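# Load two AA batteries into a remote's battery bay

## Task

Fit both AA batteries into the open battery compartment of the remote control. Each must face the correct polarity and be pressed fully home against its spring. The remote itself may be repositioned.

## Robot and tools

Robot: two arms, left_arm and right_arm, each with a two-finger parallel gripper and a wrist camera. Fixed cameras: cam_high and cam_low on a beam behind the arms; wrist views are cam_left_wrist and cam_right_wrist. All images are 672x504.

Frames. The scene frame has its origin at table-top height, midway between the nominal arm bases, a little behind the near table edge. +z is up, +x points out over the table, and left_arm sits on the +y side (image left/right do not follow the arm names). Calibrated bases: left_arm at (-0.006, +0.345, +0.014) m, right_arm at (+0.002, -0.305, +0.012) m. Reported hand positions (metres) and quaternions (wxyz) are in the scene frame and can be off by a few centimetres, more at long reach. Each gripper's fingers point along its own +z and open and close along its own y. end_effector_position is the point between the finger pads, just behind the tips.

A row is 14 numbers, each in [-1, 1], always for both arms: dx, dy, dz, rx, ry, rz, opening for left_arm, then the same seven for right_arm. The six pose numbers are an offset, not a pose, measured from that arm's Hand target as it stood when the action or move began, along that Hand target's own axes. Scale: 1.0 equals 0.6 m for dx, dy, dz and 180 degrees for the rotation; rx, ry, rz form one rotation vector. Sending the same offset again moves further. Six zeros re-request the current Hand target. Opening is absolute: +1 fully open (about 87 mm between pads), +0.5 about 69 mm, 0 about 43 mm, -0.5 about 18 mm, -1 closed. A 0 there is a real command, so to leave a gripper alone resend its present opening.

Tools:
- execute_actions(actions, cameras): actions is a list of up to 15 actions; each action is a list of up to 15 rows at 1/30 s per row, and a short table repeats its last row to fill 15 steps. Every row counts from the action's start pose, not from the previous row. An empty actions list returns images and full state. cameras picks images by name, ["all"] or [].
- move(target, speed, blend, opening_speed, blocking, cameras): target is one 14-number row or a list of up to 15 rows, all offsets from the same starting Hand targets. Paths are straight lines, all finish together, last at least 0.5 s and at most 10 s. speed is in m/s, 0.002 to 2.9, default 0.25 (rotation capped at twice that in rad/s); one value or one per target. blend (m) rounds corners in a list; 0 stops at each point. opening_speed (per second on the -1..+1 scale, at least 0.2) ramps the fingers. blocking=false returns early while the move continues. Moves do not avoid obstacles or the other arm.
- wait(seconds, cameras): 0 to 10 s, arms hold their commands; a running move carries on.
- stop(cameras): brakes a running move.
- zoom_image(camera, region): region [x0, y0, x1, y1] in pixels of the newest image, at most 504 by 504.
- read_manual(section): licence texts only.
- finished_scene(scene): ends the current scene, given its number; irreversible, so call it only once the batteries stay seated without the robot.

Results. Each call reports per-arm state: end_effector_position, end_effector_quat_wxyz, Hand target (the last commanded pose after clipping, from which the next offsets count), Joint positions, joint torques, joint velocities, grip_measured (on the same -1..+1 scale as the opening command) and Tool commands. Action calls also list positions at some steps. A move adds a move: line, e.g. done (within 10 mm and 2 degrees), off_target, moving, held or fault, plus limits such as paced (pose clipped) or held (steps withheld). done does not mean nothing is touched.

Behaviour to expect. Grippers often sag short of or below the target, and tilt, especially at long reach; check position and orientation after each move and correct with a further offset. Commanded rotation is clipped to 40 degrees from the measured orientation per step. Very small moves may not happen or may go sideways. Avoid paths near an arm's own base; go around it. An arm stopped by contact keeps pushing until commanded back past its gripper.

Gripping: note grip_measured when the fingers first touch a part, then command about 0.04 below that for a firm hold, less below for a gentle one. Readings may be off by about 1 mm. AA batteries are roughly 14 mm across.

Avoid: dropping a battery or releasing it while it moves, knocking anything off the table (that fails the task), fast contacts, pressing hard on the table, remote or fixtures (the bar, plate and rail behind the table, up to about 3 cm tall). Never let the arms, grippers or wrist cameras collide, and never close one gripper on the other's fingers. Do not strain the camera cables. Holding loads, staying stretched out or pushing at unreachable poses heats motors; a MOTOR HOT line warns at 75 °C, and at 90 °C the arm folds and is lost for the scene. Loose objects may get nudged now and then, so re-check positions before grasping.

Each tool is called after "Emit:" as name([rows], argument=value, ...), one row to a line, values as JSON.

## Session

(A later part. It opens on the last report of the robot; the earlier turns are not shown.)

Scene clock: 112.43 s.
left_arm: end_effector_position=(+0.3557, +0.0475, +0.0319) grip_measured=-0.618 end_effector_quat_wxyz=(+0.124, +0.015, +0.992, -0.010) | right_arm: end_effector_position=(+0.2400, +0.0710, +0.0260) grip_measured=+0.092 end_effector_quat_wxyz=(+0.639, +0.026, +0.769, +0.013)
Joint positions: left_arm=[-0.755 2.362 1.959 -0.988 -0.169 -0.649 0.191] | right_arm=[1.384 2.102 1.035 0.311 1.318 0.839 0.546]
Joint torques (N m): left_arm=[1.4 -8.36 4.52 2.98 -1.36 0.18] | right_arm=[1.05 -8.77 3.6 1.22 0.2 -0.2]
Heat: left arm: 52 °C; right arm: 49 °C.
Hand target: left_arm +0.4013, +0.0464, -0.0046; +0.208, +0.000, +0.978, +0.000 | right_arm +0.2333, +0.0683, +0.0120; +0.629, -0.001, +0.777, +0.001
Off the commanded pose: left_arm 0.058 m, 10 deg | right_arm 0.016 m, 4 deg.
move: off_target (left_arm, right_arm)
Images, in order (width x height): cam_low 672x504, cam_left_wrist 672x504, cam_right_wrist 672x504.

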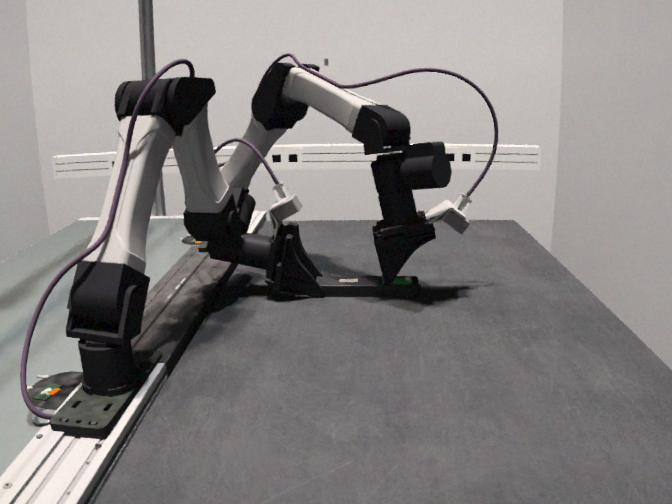

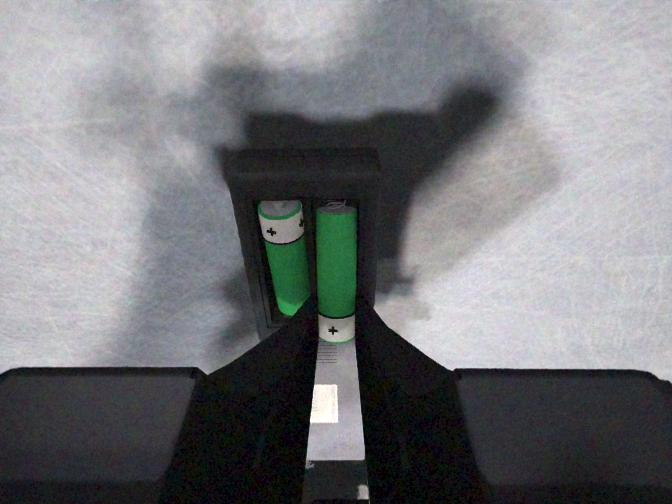

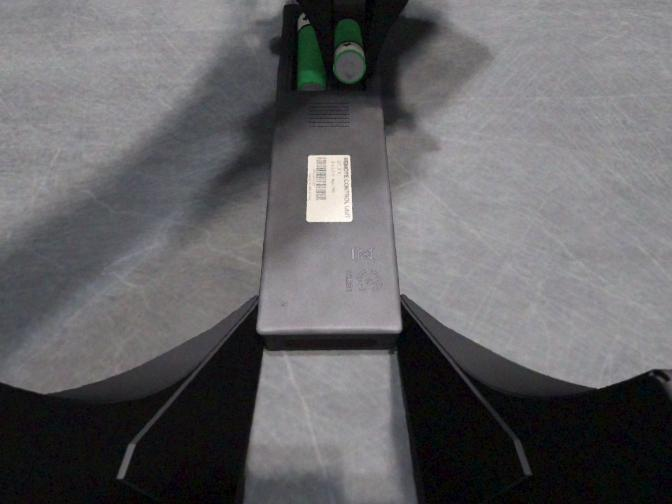

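Emit:
move([
  [0.02,0.0,0.06,0,-0.02,0,-0.66,0,0,0,0,0,0,0],
], speed=0.07, cameras=["cam_left_wrist","cam_low","cam_right_wrist"])

Emit:
zoom_image(camera="cam_low", region=[320, 210, 460, 315])

Emit:
zoom_image(camera="cam_right_wrist", region=[250, 0, 420, 128])

Scene clock: 114.40 s.
left_arm: end_effector_position=(+0.3588, +0.0440, +0.0298) grip_measured=-0.618 end_effector_quat_wxyz=(+0.171, +0.021, +0.985, -0.029) | right_arm: end_effector_position=(+0.2438, +0.0686, +0.0261) grip_measured=+0.092 end_effector_quat_wxyz=(+0.639, +0.030, +0.769, +0.010)
Joint positions: left_arm=[-0.769 2.28 1.796 -0.809 -0.199 -0.635 0.191] | right_arm=[1.374 2.102 1.035 0.311 1.318 0.839 0.546]
Joint torques (N m): left_arm=[1.84 -1.24 2.47 3.52 -1.43 0.06] | right_arm=[1.92 -8.79 3.55 1.23 0.2 -0.22]
Heat: left arm: 52 °C; right arm: 49 °C.
Hand target: left_arm +0.4049, +0.0465, -0.0424; +0.239, +0.000, +0.971, +0.000 | right_arm +0.2333, +0.0683, +0.0120; +0.629, -0.001, +0.777, +0.001
Off the commanded pose: left_arm 0.086 m, 9 deg | right_arm 0.018 m, 4 deg.
move: off_target (left_arm, right_arm)
Images, in order (width x height): cam_low 672x504, cam_left_wrist 672x504, cam_right_wrist 672x504.

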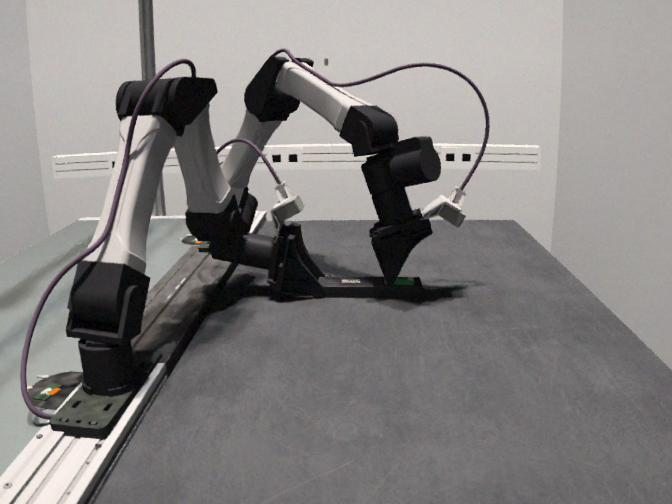

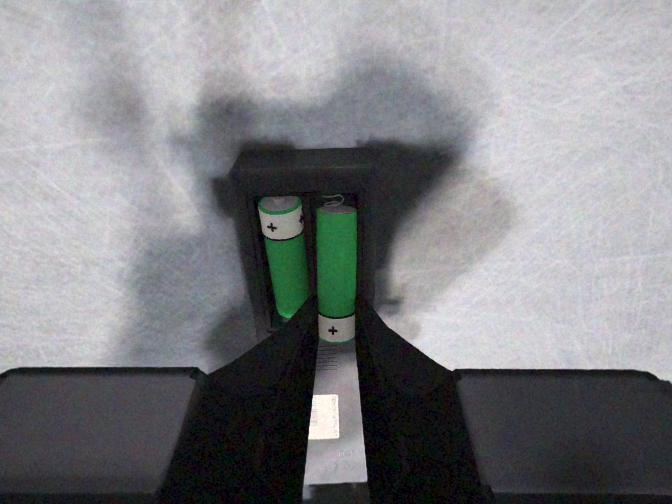

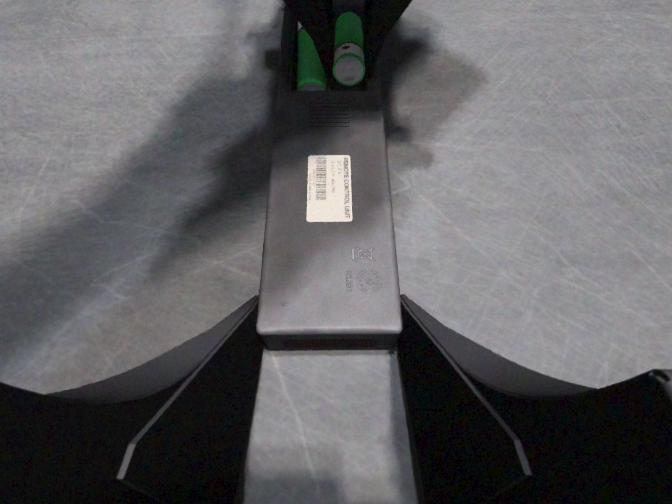

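Scaled by 3.600 from the camera's 672x504 image, which has a finer 960x720 frame.

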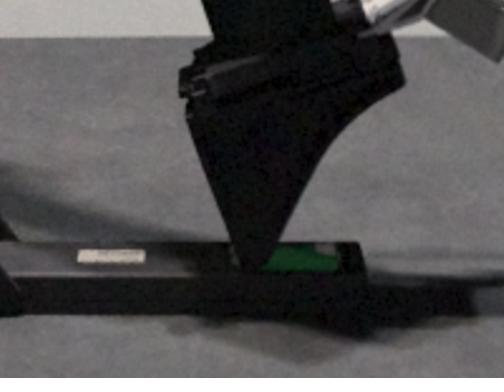

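Scaled by 2.965 from the camera's 672x504 image, which has a finer 960x720 frame.

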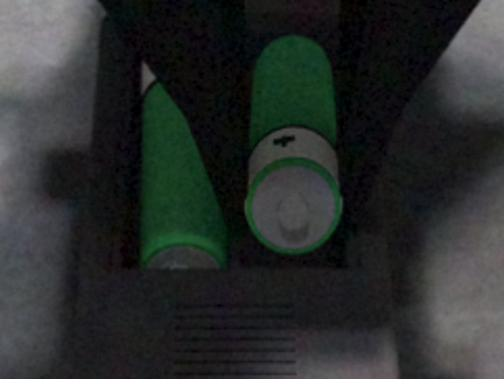

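Emit:
move([
  [0.035,0.0,0.015,0,0.035,0,-0.66,0,0,0,0,0,0,0],
], speed=0.07, cameras=["cam_left_wrist","cam_low","cam_right_wrist"])

Emit:
zoom_image(camera="cam_low", region=[320, 210, 460, 315])

Emit:
zoom_image(camera="cam_right_wrist", region=[250, 0, 420, 128])

Scene clock: 115.53 s.
left_arm: end_effector_position=(+0.3570, +0.0441, +0.0263) grip_measured=-0.618 end_effector_quat_wxyz=(+0.169, +0.022, +0.985, -0.030) | right_arm: end_effector_position=(+0.2438, +0.0686, +0.0261) grip_measured=+0.092 end_effector_quat_wxyz=(+0.639, +0.030, +0.769, +0.010)
Joint positions: left_arm=[-0.769 2.28 1.782 -0.798 -0.195 -0.634 0.191] | right_arm=[1.374 2.102 1.035 0.311 1.318 0.839 0.546]
Joint torques (N m): left_arm=[2.33 1.94 3.51 3.14 -0.88 -0.03] | right_arm=[1.95 -8.79 3.55 1.24 0.2 -0.22]
Heat: left arm: 51 °C; right arm: 49 °C.
Hand target: left_arm +0.3905, +0.0464, -0.0600; +0.185, +0.000, +0.983, +0.000 | right_arm +0.2333, +0.0683, +0.0120; +0.629, -0.001, +0.777, +0.001
Off the commanded pose: left_arm 0.093 m, 5 deg | right_arm 0.018 m, 4 deg.
move: off_target (left_arm, right_arm)
Images, in order (width x height): cam_low 672x504, cam_left_wrist 672x504, cam_right_wrist 672x504.

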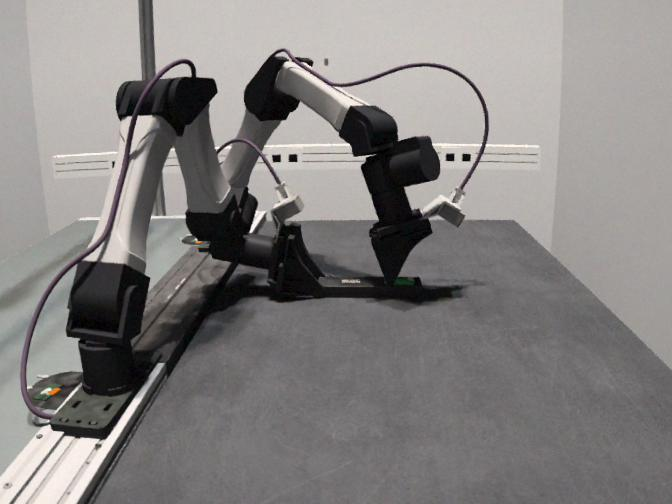

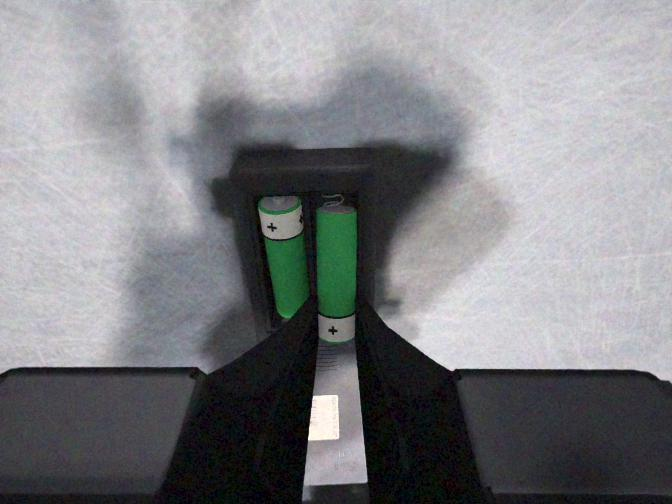

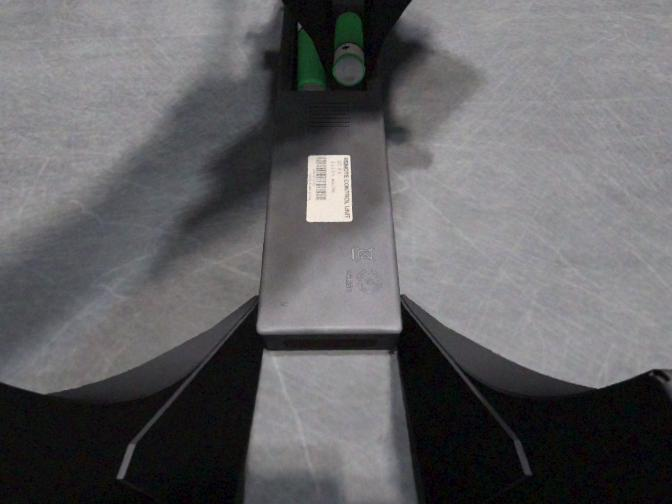

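Scaled by 3.600 from the camera's 672x504 image, which has a finer 960x720 frame.

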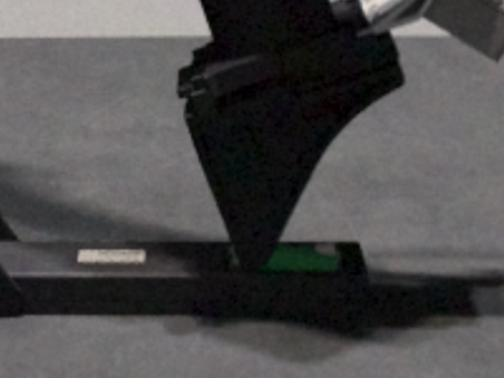

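Scaled by 2.965 from the camera's 672x504 image, which has a finer 960x720 frame.

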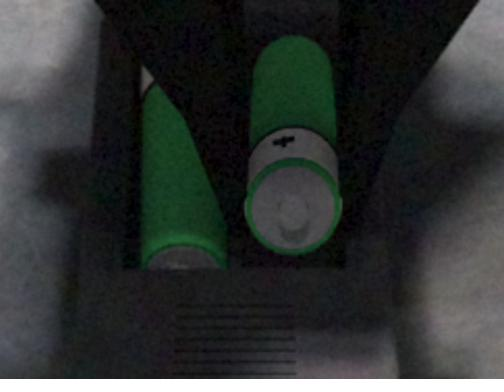

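Emit:
move([
  [0.0,0.0,0.0,0,0,0,-0.66,0,0,0,0,0,0,0],
  [0.02,0.0,0.0,0,0,0,-0.48,0,0,0,0,0,0,0],
], speed=0.1, cameras=["cam_left_wrist","cam_low","cam_right_wrist"])

Emit:
zoom_image(camera="cam_low", region=[320, 210, 460, 315])

Emit:
zoom_image(camera="cam_right_wrist", region=[250, 0, 420, 128])

Scene clock: 117.43 s.
left_arm: end_effector_position=(+0.3575, +0.0449, +0.0259) grip_measured=-0.481 end_effector_quat_wxyz=(+0.174, +0.019, +0.984, -0.033) | right_arm: end_effector_position=(+0.2446, +0.0675, +0.0261) grip_measured=+0.092 end_effector_quat_wxyz=(+0.640, +0.031, +0.768, +0.008)
Joint positions: left_arm=[-0.768 2.267 1.758 -0.774 -0.197 -0.637 0.259] | right_arm=[1.372 2.102 1.034 0.311 1.32 0.839 0.546]
Joint torques (N m): left_arm=[1.06 1.39 0.79 3.17 -0.89 -0.16] | right_arm=[2.13 -8.79 3.6 1.23 0.18 -0.22]
Heat: left arm: 51 °C; right arm: 49 °C.
Hand target: left_arm +0.3794, +0.0465, -0.0644; +0.185, +0.000, +0.983, +0.000 | right_arm +0.2332, +0.0683, +0.0120; +0.629, -0.001, +0.777, +0.001
Off the commanded pose: left_arm 0.093 m, 5 deg | right_arm 0.018 m, 4 deg.
move: off_target (left_arm, right_arm); target 2's new opening was sent with left_arm's hand 0.093 m and 5 deg from that target
Images, in order (width x height): cam_low 672x504, cam_left_wrist 672x504, cam_right_wrist 672x504.

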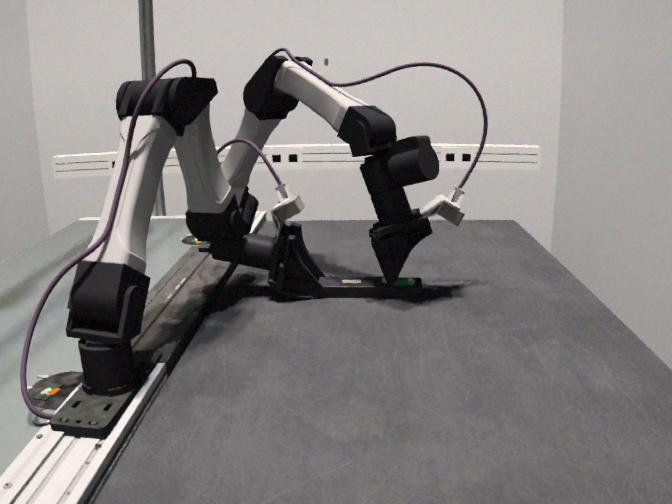

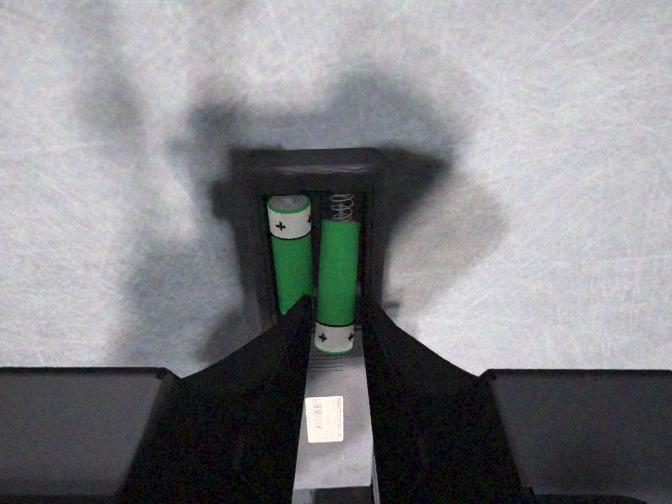

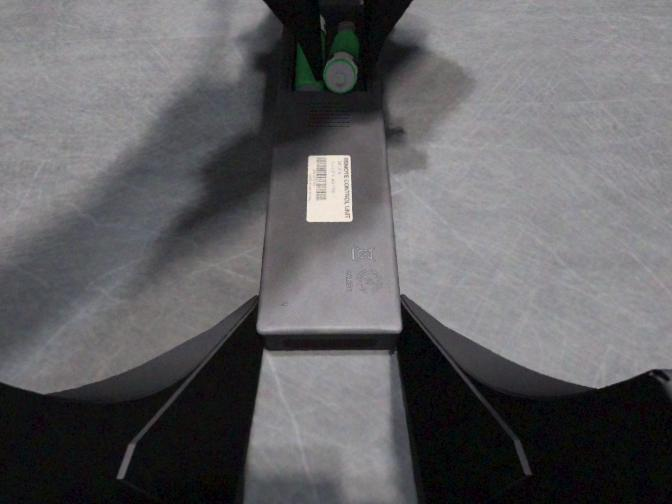

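Scaled by 3.600 from the camera's 672x504 image, which has a finer 960x720 frame.

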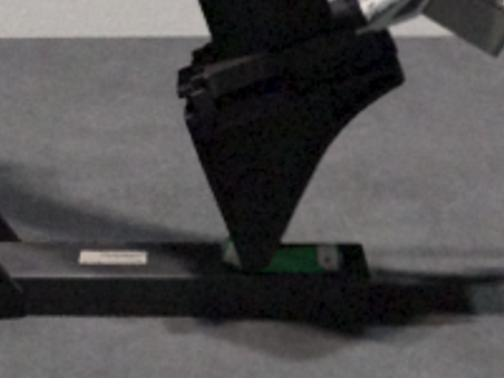

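Scaled by 2.965 from the camera's 672x504 image, which has a finer 960x720 frame.

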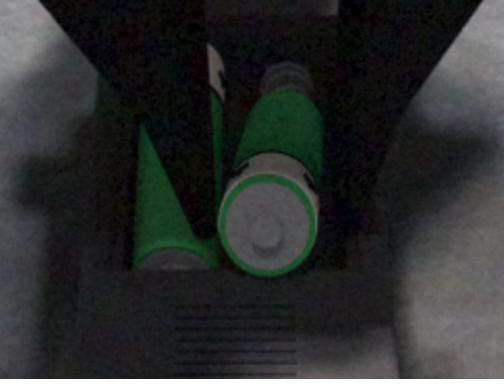

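Emit:
move([
  [-0.055,-0.002,-0.18,0,-0.03,0,-0.48,0,0,0,0,0,0,0],
  [-0.06,-0.002,-0.2,0,-0.03,0,-1,0,0,0,0,0,0,0],
], speed=0.12, blend=[0.01,0], cameras=["cam_left_wrist","cam_low","cam_right_wrist"])

Emit:
zoom_image(camera="cam_low", region=[320, 210, 460, 315])

Emit:
zoom_image(camera="cam_right_wrist", region=[250, 0, 420, 128])

Scene clock: 120.80 s.
left_arm: end_effector_position=(+0.3659, +0.0519, +0.0500) grip_measured=-1.000 end_effector_quat_wxyz=(+0.219, +0.003, +0.976, +0.004) | right_arm: end_effector_position=(+0.2399, +0.0705, +0.0261) grip_measured=+0.092 end_effector_quat_wxyz=(+0.639, +0.026, +0.768, +0.012)
Joint positions: left_arm=[-0.791 2.236 1.791 -0.82 -0.323 -0.67 0] | right_arm=[1.384 2.102 1.034 0.311 1.321 0.839 0.546]
Joint torques (N m): left_arm=[-0.72 -13.48 12.04 0.93 -0.45 -0.05] | right_arm=[1.03 -8.77 3.66 1.21 0.18 -0.2]
Heat: left arm: 50 °C; right arm: 49 °C.
Hand target: left_arm +0.3692, +0.0452, +0.0603; +0.231, +0.000, +0.973, +0.000 | right_arm +0.2333, +0.0682, +0.0120; +0.629, -0.001, +0.777, +0.001
Off the commanded pose: left_arm 0.013 m, 2 deg | right_arm 0.016 m, 4 deg.
move: off_target (left_arm, right_arm); blend cut to 0.0062 m at target 1; target 2's new opening was sent with left_arm's hand 0.013 m and 2 deg from that target
Images, in order (width x height): cam_low 672x504, cam_left_wrist 672x504, cam_right_wrist 672x504.

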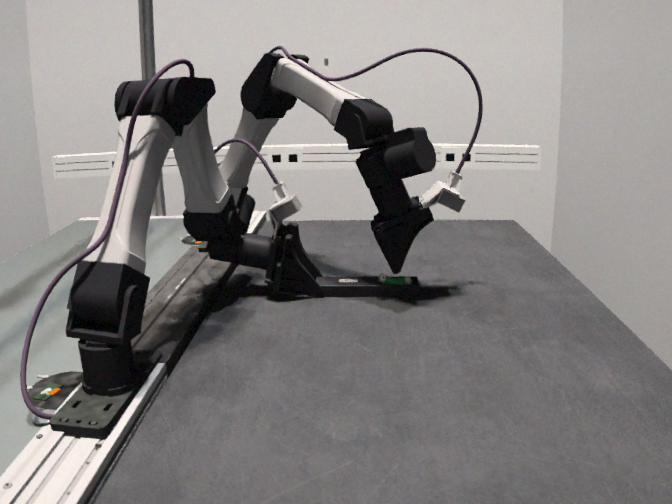

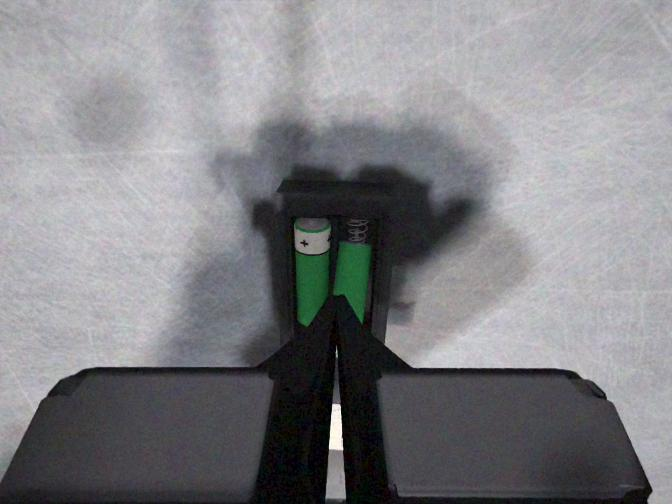

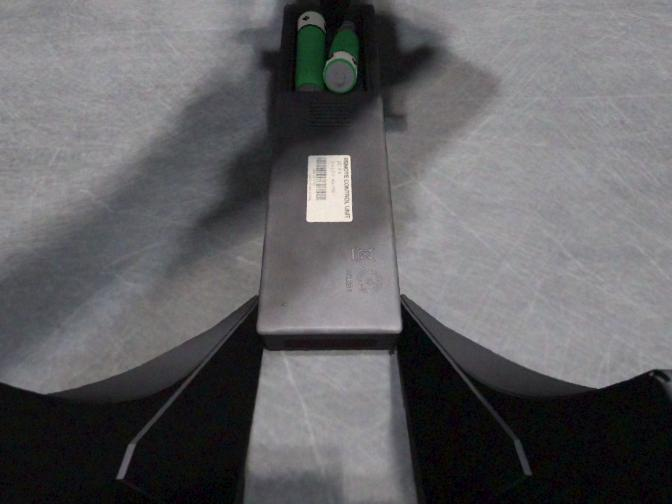

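Scaled by 3.600 from the camera's 672x504 image, which has a finer 960x720 frame.

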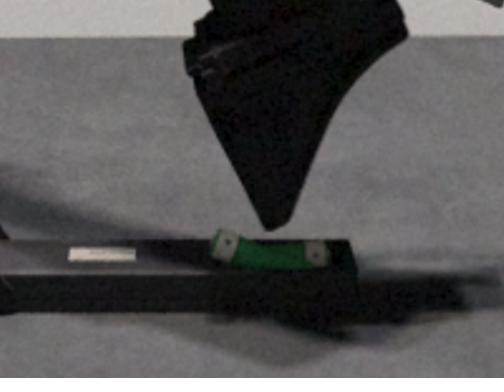

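Scaled by 2.965 from the camera's 672x504 image, which has a finer 960x720 frame.

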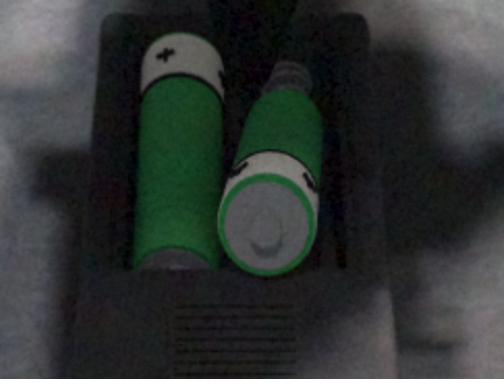

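Emit:
move([
  [0.0342,0.0133,-0.0395,0,0,0,-1,0,0,0,0,0,0,0],
  [0.0627,0.0133,0.0245,0,0,0,-1,0,0,0,0,0,0,0],
], speed=0.12, cameras=["cam_left_wrist","cam_low","cam_right_wrist"])

Emit:
zoom_image(camera="cam_low", region=[320, 210, 460, 315])

Emit:
zoom_image(camera="cam_right_wrist", region=[250, 0, 420, 128])

Scene clock: 123.10 s.
left_arm: end_effector_position=(+0.3412, +0.0534, +0.0393) grip_measured=-1.000 end_effector_quat_wxyz=(+0.228, +0.002, +0.974, -0.003) | right_arm: end_effector_position=(+0.2399, +0.0705, +0.0261) grip_measured=+0.092 end_effector_quat_wxyz=(+0.639, +0.026, +0.768, +0.012)
Joint positions: left_arm=[-0.827 2.151 1.605 -0.707 -0.335 -0.702 0] | right_arm=[1.384 2.102 1.034 0.311 1.321 0.839 0.546]
Joint torques (N m): left_arm=[-0.08 -11.03 7.1 1.41 -0.43 0.01] | right_arm=[1.02 -8.76 3.66 1.21 0.18 -0.2]
Heat: left arm: 51 °C; right arm: 49 °C.
Hand target: left_arm +0.3421, +0.0532, +0.0303; +0.231, +0.000, +0.973, +0.000 | right_arm +0.2333, +0.0682, +0.0120; +0.629, -0.001, +0.777, +0.001
Off the commanded pose: left_arm 0.009 m, 1 deg | right_arm 0.016 m, 4 deg.
move: off_target (right_arm)
Images, in order (width x height): cam_low 672x504, cam_left_wrist 672x504, cam_right_wrist 672x504.

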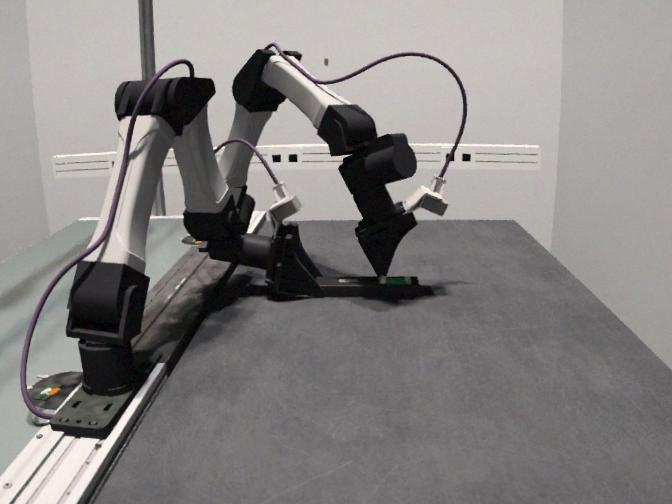

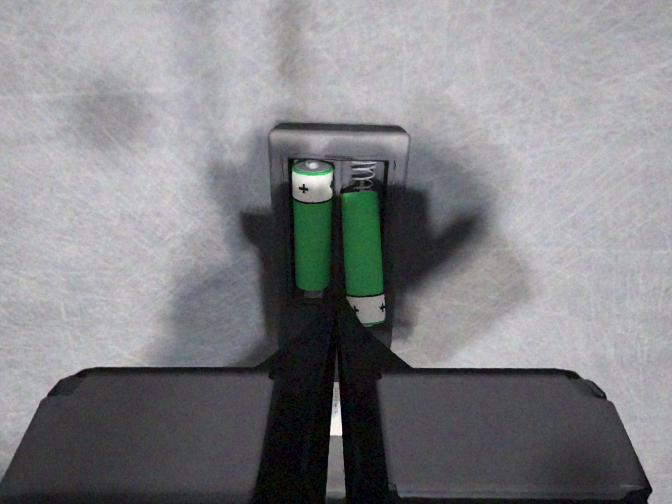

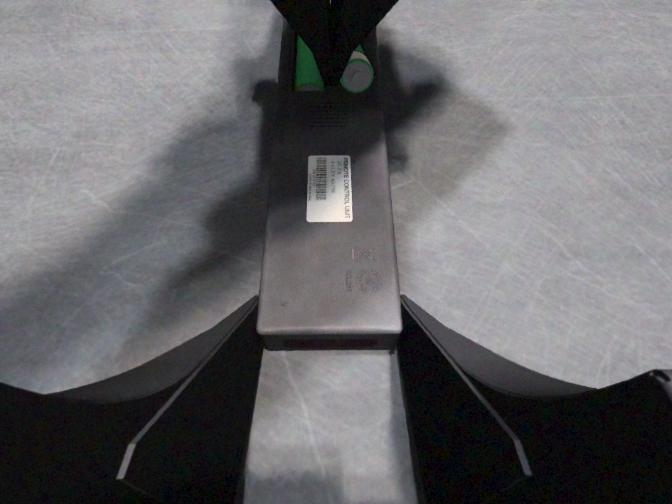

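Scaled by 3.600 from the camera's 672x504 image, which has a finer 960x720 frame.

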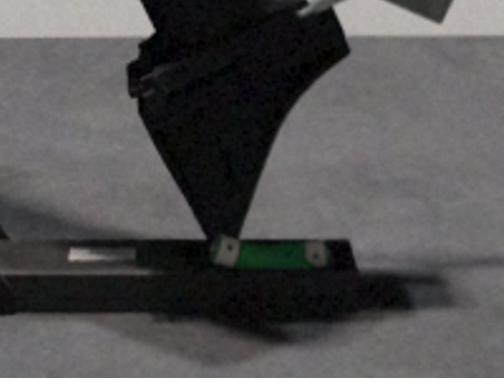

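Scaled by 2.965 from the camera's 672x504 image, which has a finer 960x720 frame.

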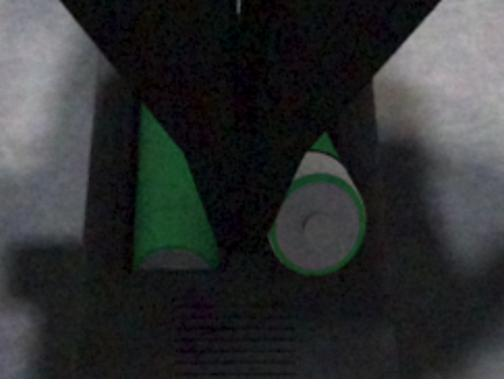

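Emit:
execute_actions(actions=[])

Scene clock: 123.80 s.
left_arm: end_effector_position=(+0.3412, +0.0534, +0.0393) grip_measured=-1.000 end_effector_quat_wxyz=(+0.228, +0.002, +0.974, -0.003) | right_arm: end_effector_position=(+0.2399, +0.0705, +0.0261) grip_measured=+0.092 end_effector_quat_wxyz=(+0.639, +0.026, +0.768, +0.012)
Joint positions: left_arm=[-0.827 2.151 1.605 -0.707 -0.335 -0.702 0] | right_arm=[1.384 2.102 1.034 0.311 1.321 0.839 0.546]
Joint velocities: within noise
Joint torques (N m): left_arm=[-0.09 -11 7.12 1.41 -0.44 0.02] | right_arm=[1.02 -8.76 3.66 1.21 0.18 -0.2]
Heat: left arm: 51 °C; right arm: 49 °C.
Hand target: left_arm +0.3421, +0.0532, +0.0303; +0.231, +0.000, +0.973, +0.000 | right_arm +0.2333, +0.0682, +0.0120; +0.629, -0.001, +0.777, +0.001
Tool commands: left_gripper/opening=-1.0 right_gripper/opening=+0.0
Off the commanded pose: left_arm 0.009 m, 1 deg | right_arm 0.016 m, 4 deg.

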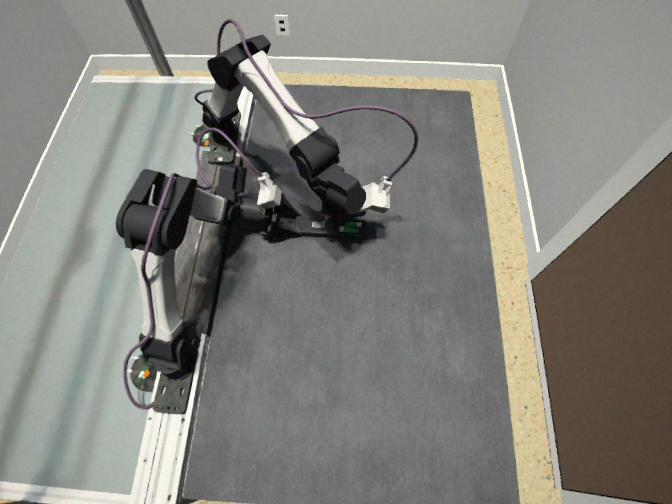

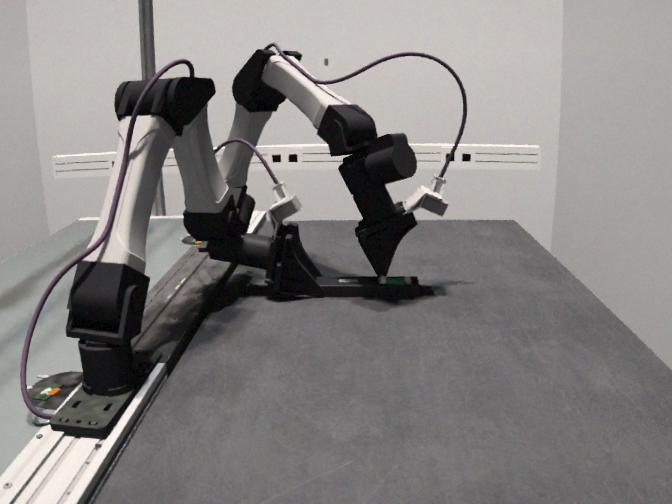

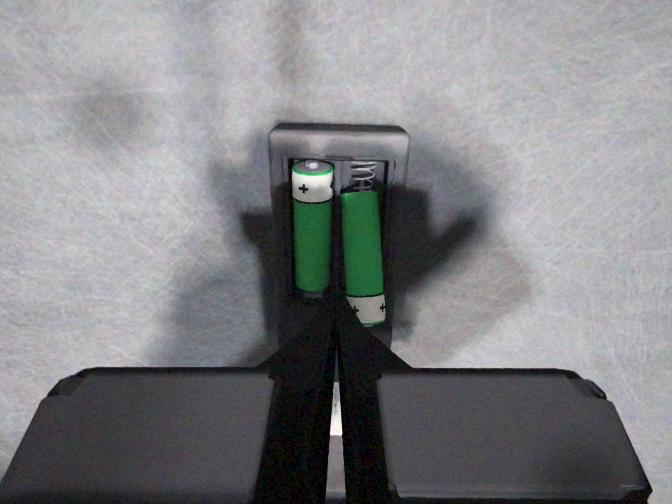

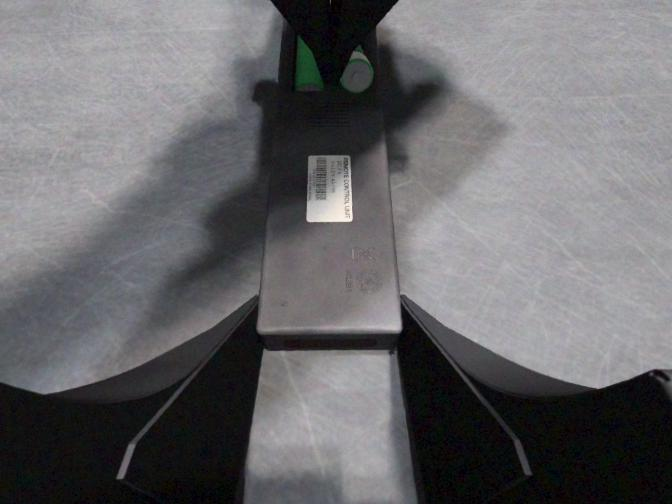

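Emit:
move([
  [-0.034,0,-0.0668,0,0,0,-1,0,0,0,0,0,0,0],
  [-0.0232,-0.015,-0.0733,0,0,0,-1,0,0,0,0,0,0,0],
], blend=0.005, speed=0.12, cameras=["cam_left_wrist","cam_right_wrist","cam_low"])

Emit:
zoom_image(camera="cam_left_wrist", region=[250, 120, 430, 340])

Emit:
zoom_image(camera="cam_low", region=[320, 210, 460, 315])

Emit:
zoom_image(camera="cam_right_wrist", region=[250, 0, 420, 128])

Scene clock: 125.80 s.
left_arm: end_effector_position=(+0.3292, +0.0499, +0.0579) grip_measured=-1.000 end_effector_quat_wxyz=(+0.213, +0.007, +0.977, +0.011) | right_arm: end_effector_position=(+0.2399, +0.0705, +0.0261) grip_measured=+0.092 end_effector_quat_wxyz=(+0.639, +0.026, +0.768, +0.012)
Joint positions: left_arm=[-0.853 2.151 1.689 -0.841 -0.341 -0.727 0] | right_arm=[1.384 2.102 1.034 0.311 1.321 0.839 0.546]
Joint torques (N m): left_arm=[-0.32 -14.45 11.99 0.85 -0.47 -0.03] | right_arm=[1.03 -8.76 3.66 1.21 0.18 -0.2]
Heat: left arm: 51 °C; right arm: 49 °C.
Hand target: left_arm +0.3348, +0.0442, +0.0758; +0.231, +0.000, +0.973, +0.000 | right_arm +0.2333, +0.0682, +0.0120; +0.629, -0.001, +0.777, +0.001
Off the commanded pose: left_arm 0.020 m, 3 deg | right_arm 0.016 m, 4 deg.
move: off_target (left_arm, right_arm)
Images, in order (width x height): cam_low 672x504, cam_left_wrist 672x504, cam_right_wrist 672x504.

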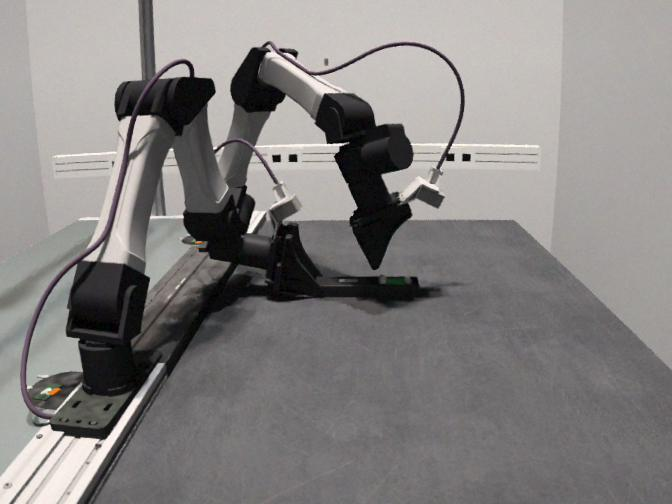

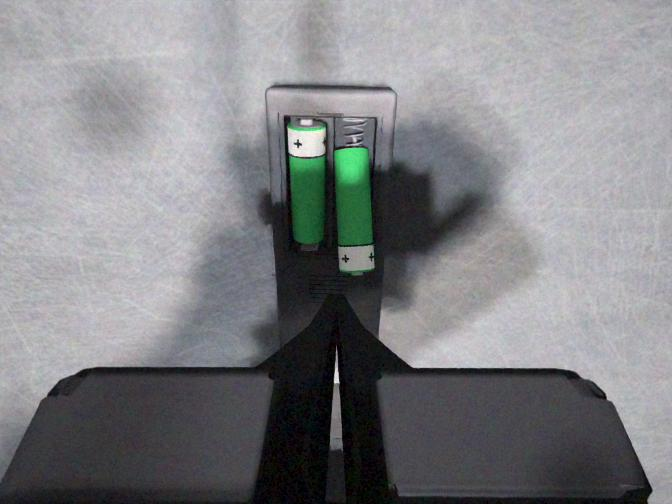

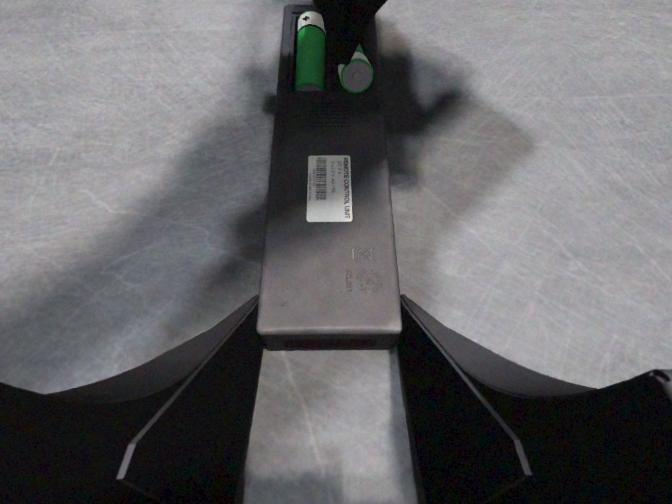

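Scaled by 2.291 from the camera's 672x504 image, which has a finer 960x720 frame.

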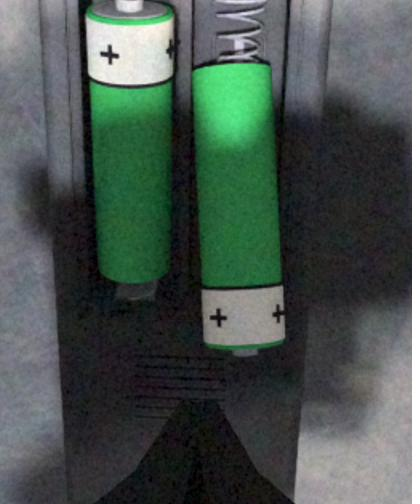

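Scaled by 3.600 from the camera's 672x504 image, which has a finer 960x720 frame.

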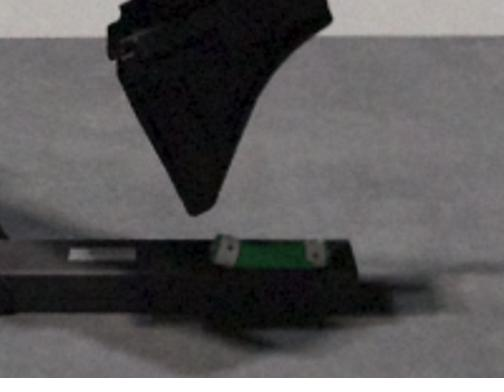

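Scaled by 2.965 from the camera's 672x504 image, which has a finer 960x720 frame.

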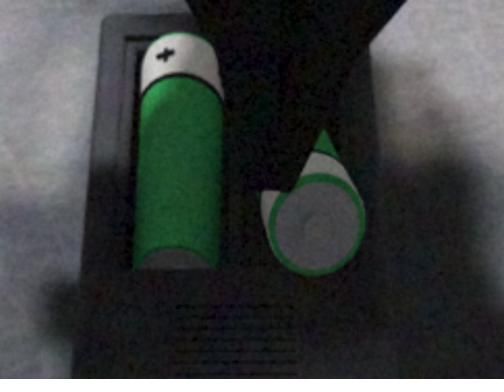

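Emit:
move([
  [0,-0.01,0,0,0,0,-0.4,0,0,0,0,0,0,0],
  [0.0305,-0.01,0.0817,0,0,0,-0.4,0,0,0,0,0,0,0],
], speed=0.1, cameras=["cam_left_wrist","cam_right_wrist","cam_low"])

Emit:
zoom_image(camera="cam_left_wrist", region=[250, 120, 430, 340])

Emit:
zoom_image(camera="cam_right_wrist", region=[250, 0, 420, 128])

Scene clock: 128.70 s.
left_arm: end_effector_position=(+0.3389, +0.0378, +0.0369) grip_measured=-0.400 end_effector_quat_wxyz=(+0.230, +0.000, +0.973, -0.004) | right_arm: end_effector_position=(+0.2399, +0.0705, +0.0261) grip_measured=+0.092 end_effector_quat_wxyz=(+0.639, +0.026, +0.768, +0.012)
Joint positions: left_arm=[-0.857 2.189 1.655 -0.725 -0.347 -0.736 0.3] | right_arm=[1.384 2.102 1.034 0.311 1.321 0.839 0.546]
Joint torques (N m): left_arm=[0.2 -10.7 6.69 1.49 -0.4 0.1] | right_arm=[1.03 -8.76 3.67 1.21 0.18 -0.2]
Heat: left arm: 51 °C; right arm: 49 °C.
Hand target: left_arm +0.3406, +0.0381, +0.0239; +0.231, +0.000, +0.973, +0.000 | right_arm +0.2333, +0.0682, +0.0120; +0.629, -0.001, +0.777, +0.001
Off the commanded pose: left_arm 0.013 m, 0 deg | right_arm 0.016 m, 4 deg.
move: off_target (left_arm, right_arm)
Images, in order (width x height): cam_low 672x504, cam_left_wrist 672x504, cam_right_wrist 672x504.

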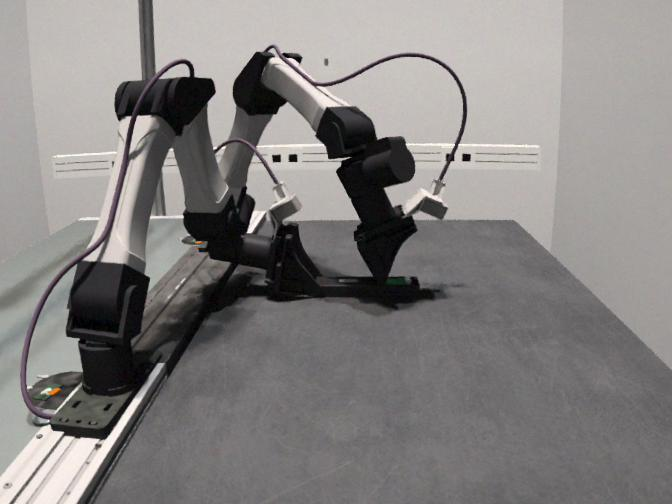

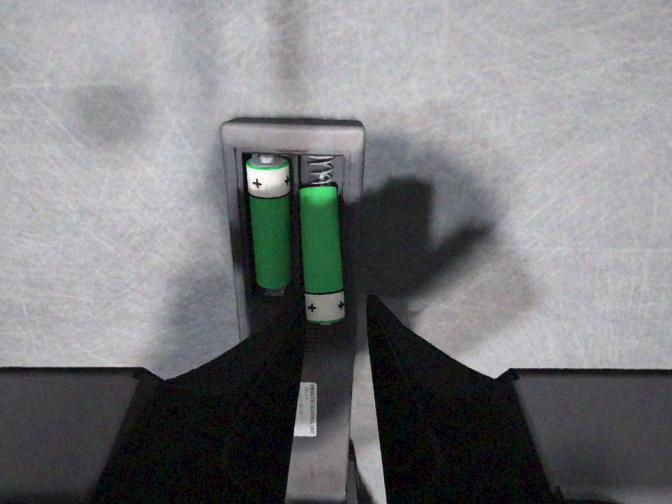

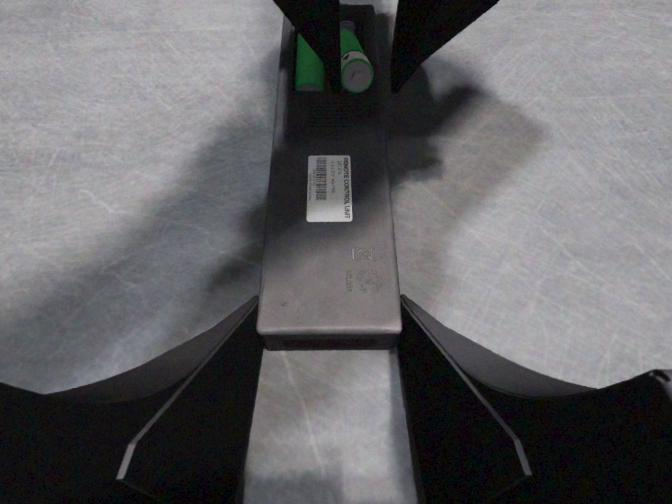

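Scaled by 2.291 from the camera's 672x504 image, which has a finer 960x720 frame.

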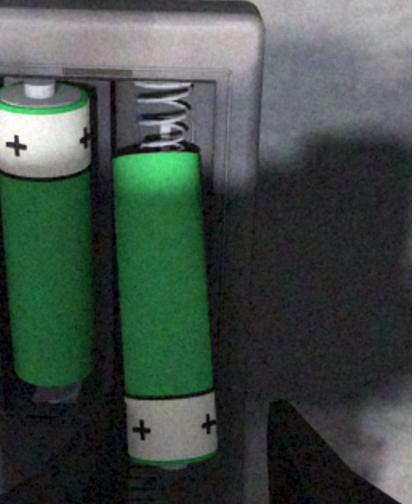

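Scaled by 2.965 from the camera's 672x504 image, which has a finer 960x720 frame.

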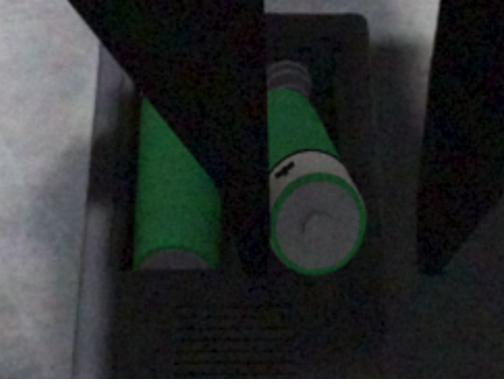

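Emit:
move(target=[0,0.007,0,0,0,0,-0.66,0,0,0,0,0,0,0], speed=0.05, opening_speed=0.5, cameras=["cam_left_wrist","cam_right_wrist","cam_low"])

Emit:
zoom_image(camera="cam_left_wrist", region=[250, 120, 430, 340])

Emit:
zoom_image(camera="cam_right_wrist", region=[250, 0, 420, 128])

Scene clock: 129.70 s.
left_arm: end_effector_position=(+0.3398, +0.0420, +0.0355) grip_measured=-0.622 end_effector_quat_wxyz=(+0.231, -0.001, +0.973, +0.002) | right_arm: end_effector_position=(+0.2399, +0.0705, +0.0261) grip_measured=+0.092 end_effector_quat_wxyz=(+0.639, +0.027, +0.768, +0.012)
Joint positions: left_arm=[-0.852 2.188 1.648 -0.725 -0.356 -0.733 0.189] | right_arm=[1.384 2.102 1.034 0.311 1.321 0.84 0.546]
Joint torques (N m): left_arm=[0.38 -11.69 5.5 1.58 -0.31 0.13] | right_arm=[1.03 -8.77 3.66 1.21 0.18 -0.21]
Heat: left arm: 51 °C; right arm: 49 °C.
Hand target: left_arm +0.3405, +0.0425, +0.0238; +0.231, +0.000, +0.973, +0.001 | right_arm +0.2333, +0.0683, +0.0120; +0.629, -0.001, +0.777, +0.001
Off the commanded pose: left_arm 0.012 m, 0 deg | right_arm 0.016 m, 4 deg.
move: off_target (left_arm, right_arm)
Images, in order (width x height): cam_low 672x504, cam_left_wrist 672x504, cam_right_wrist 672x504.

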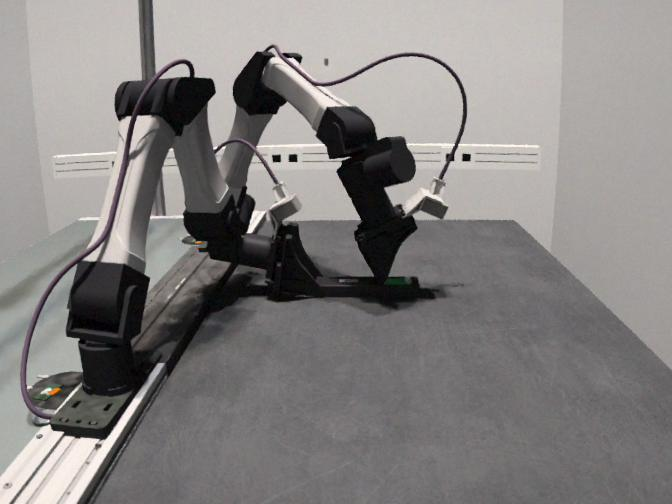

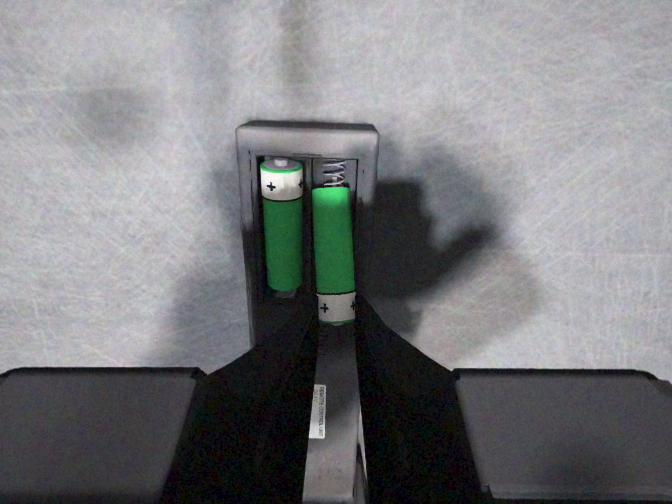

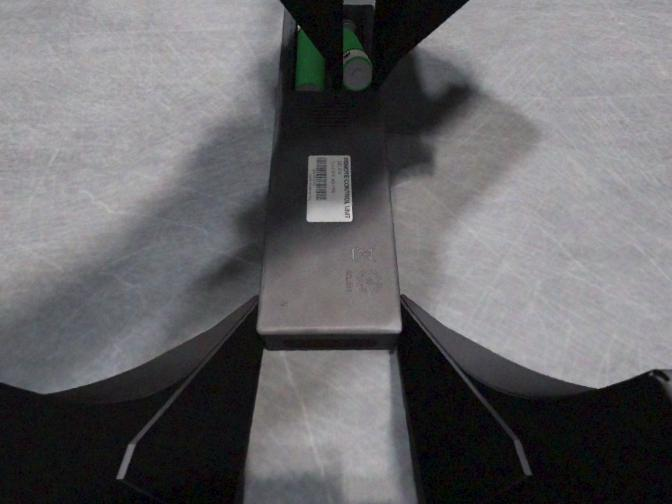

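Scaled by 2.291 from the camera's 672x504 image, which has a finer 960x720 frame.

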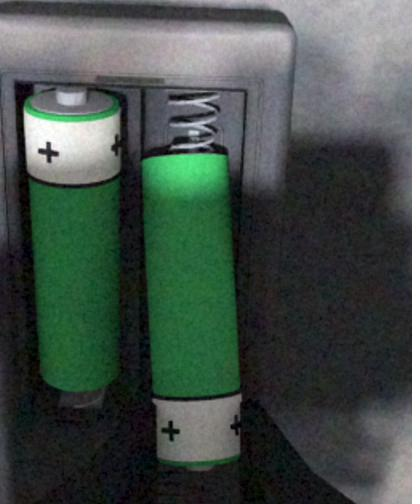

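Scaled by 2.965 from the camera's 672x504 image, which has a finer 960x720 frame.

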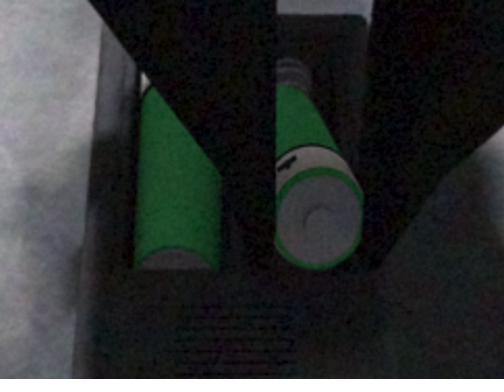

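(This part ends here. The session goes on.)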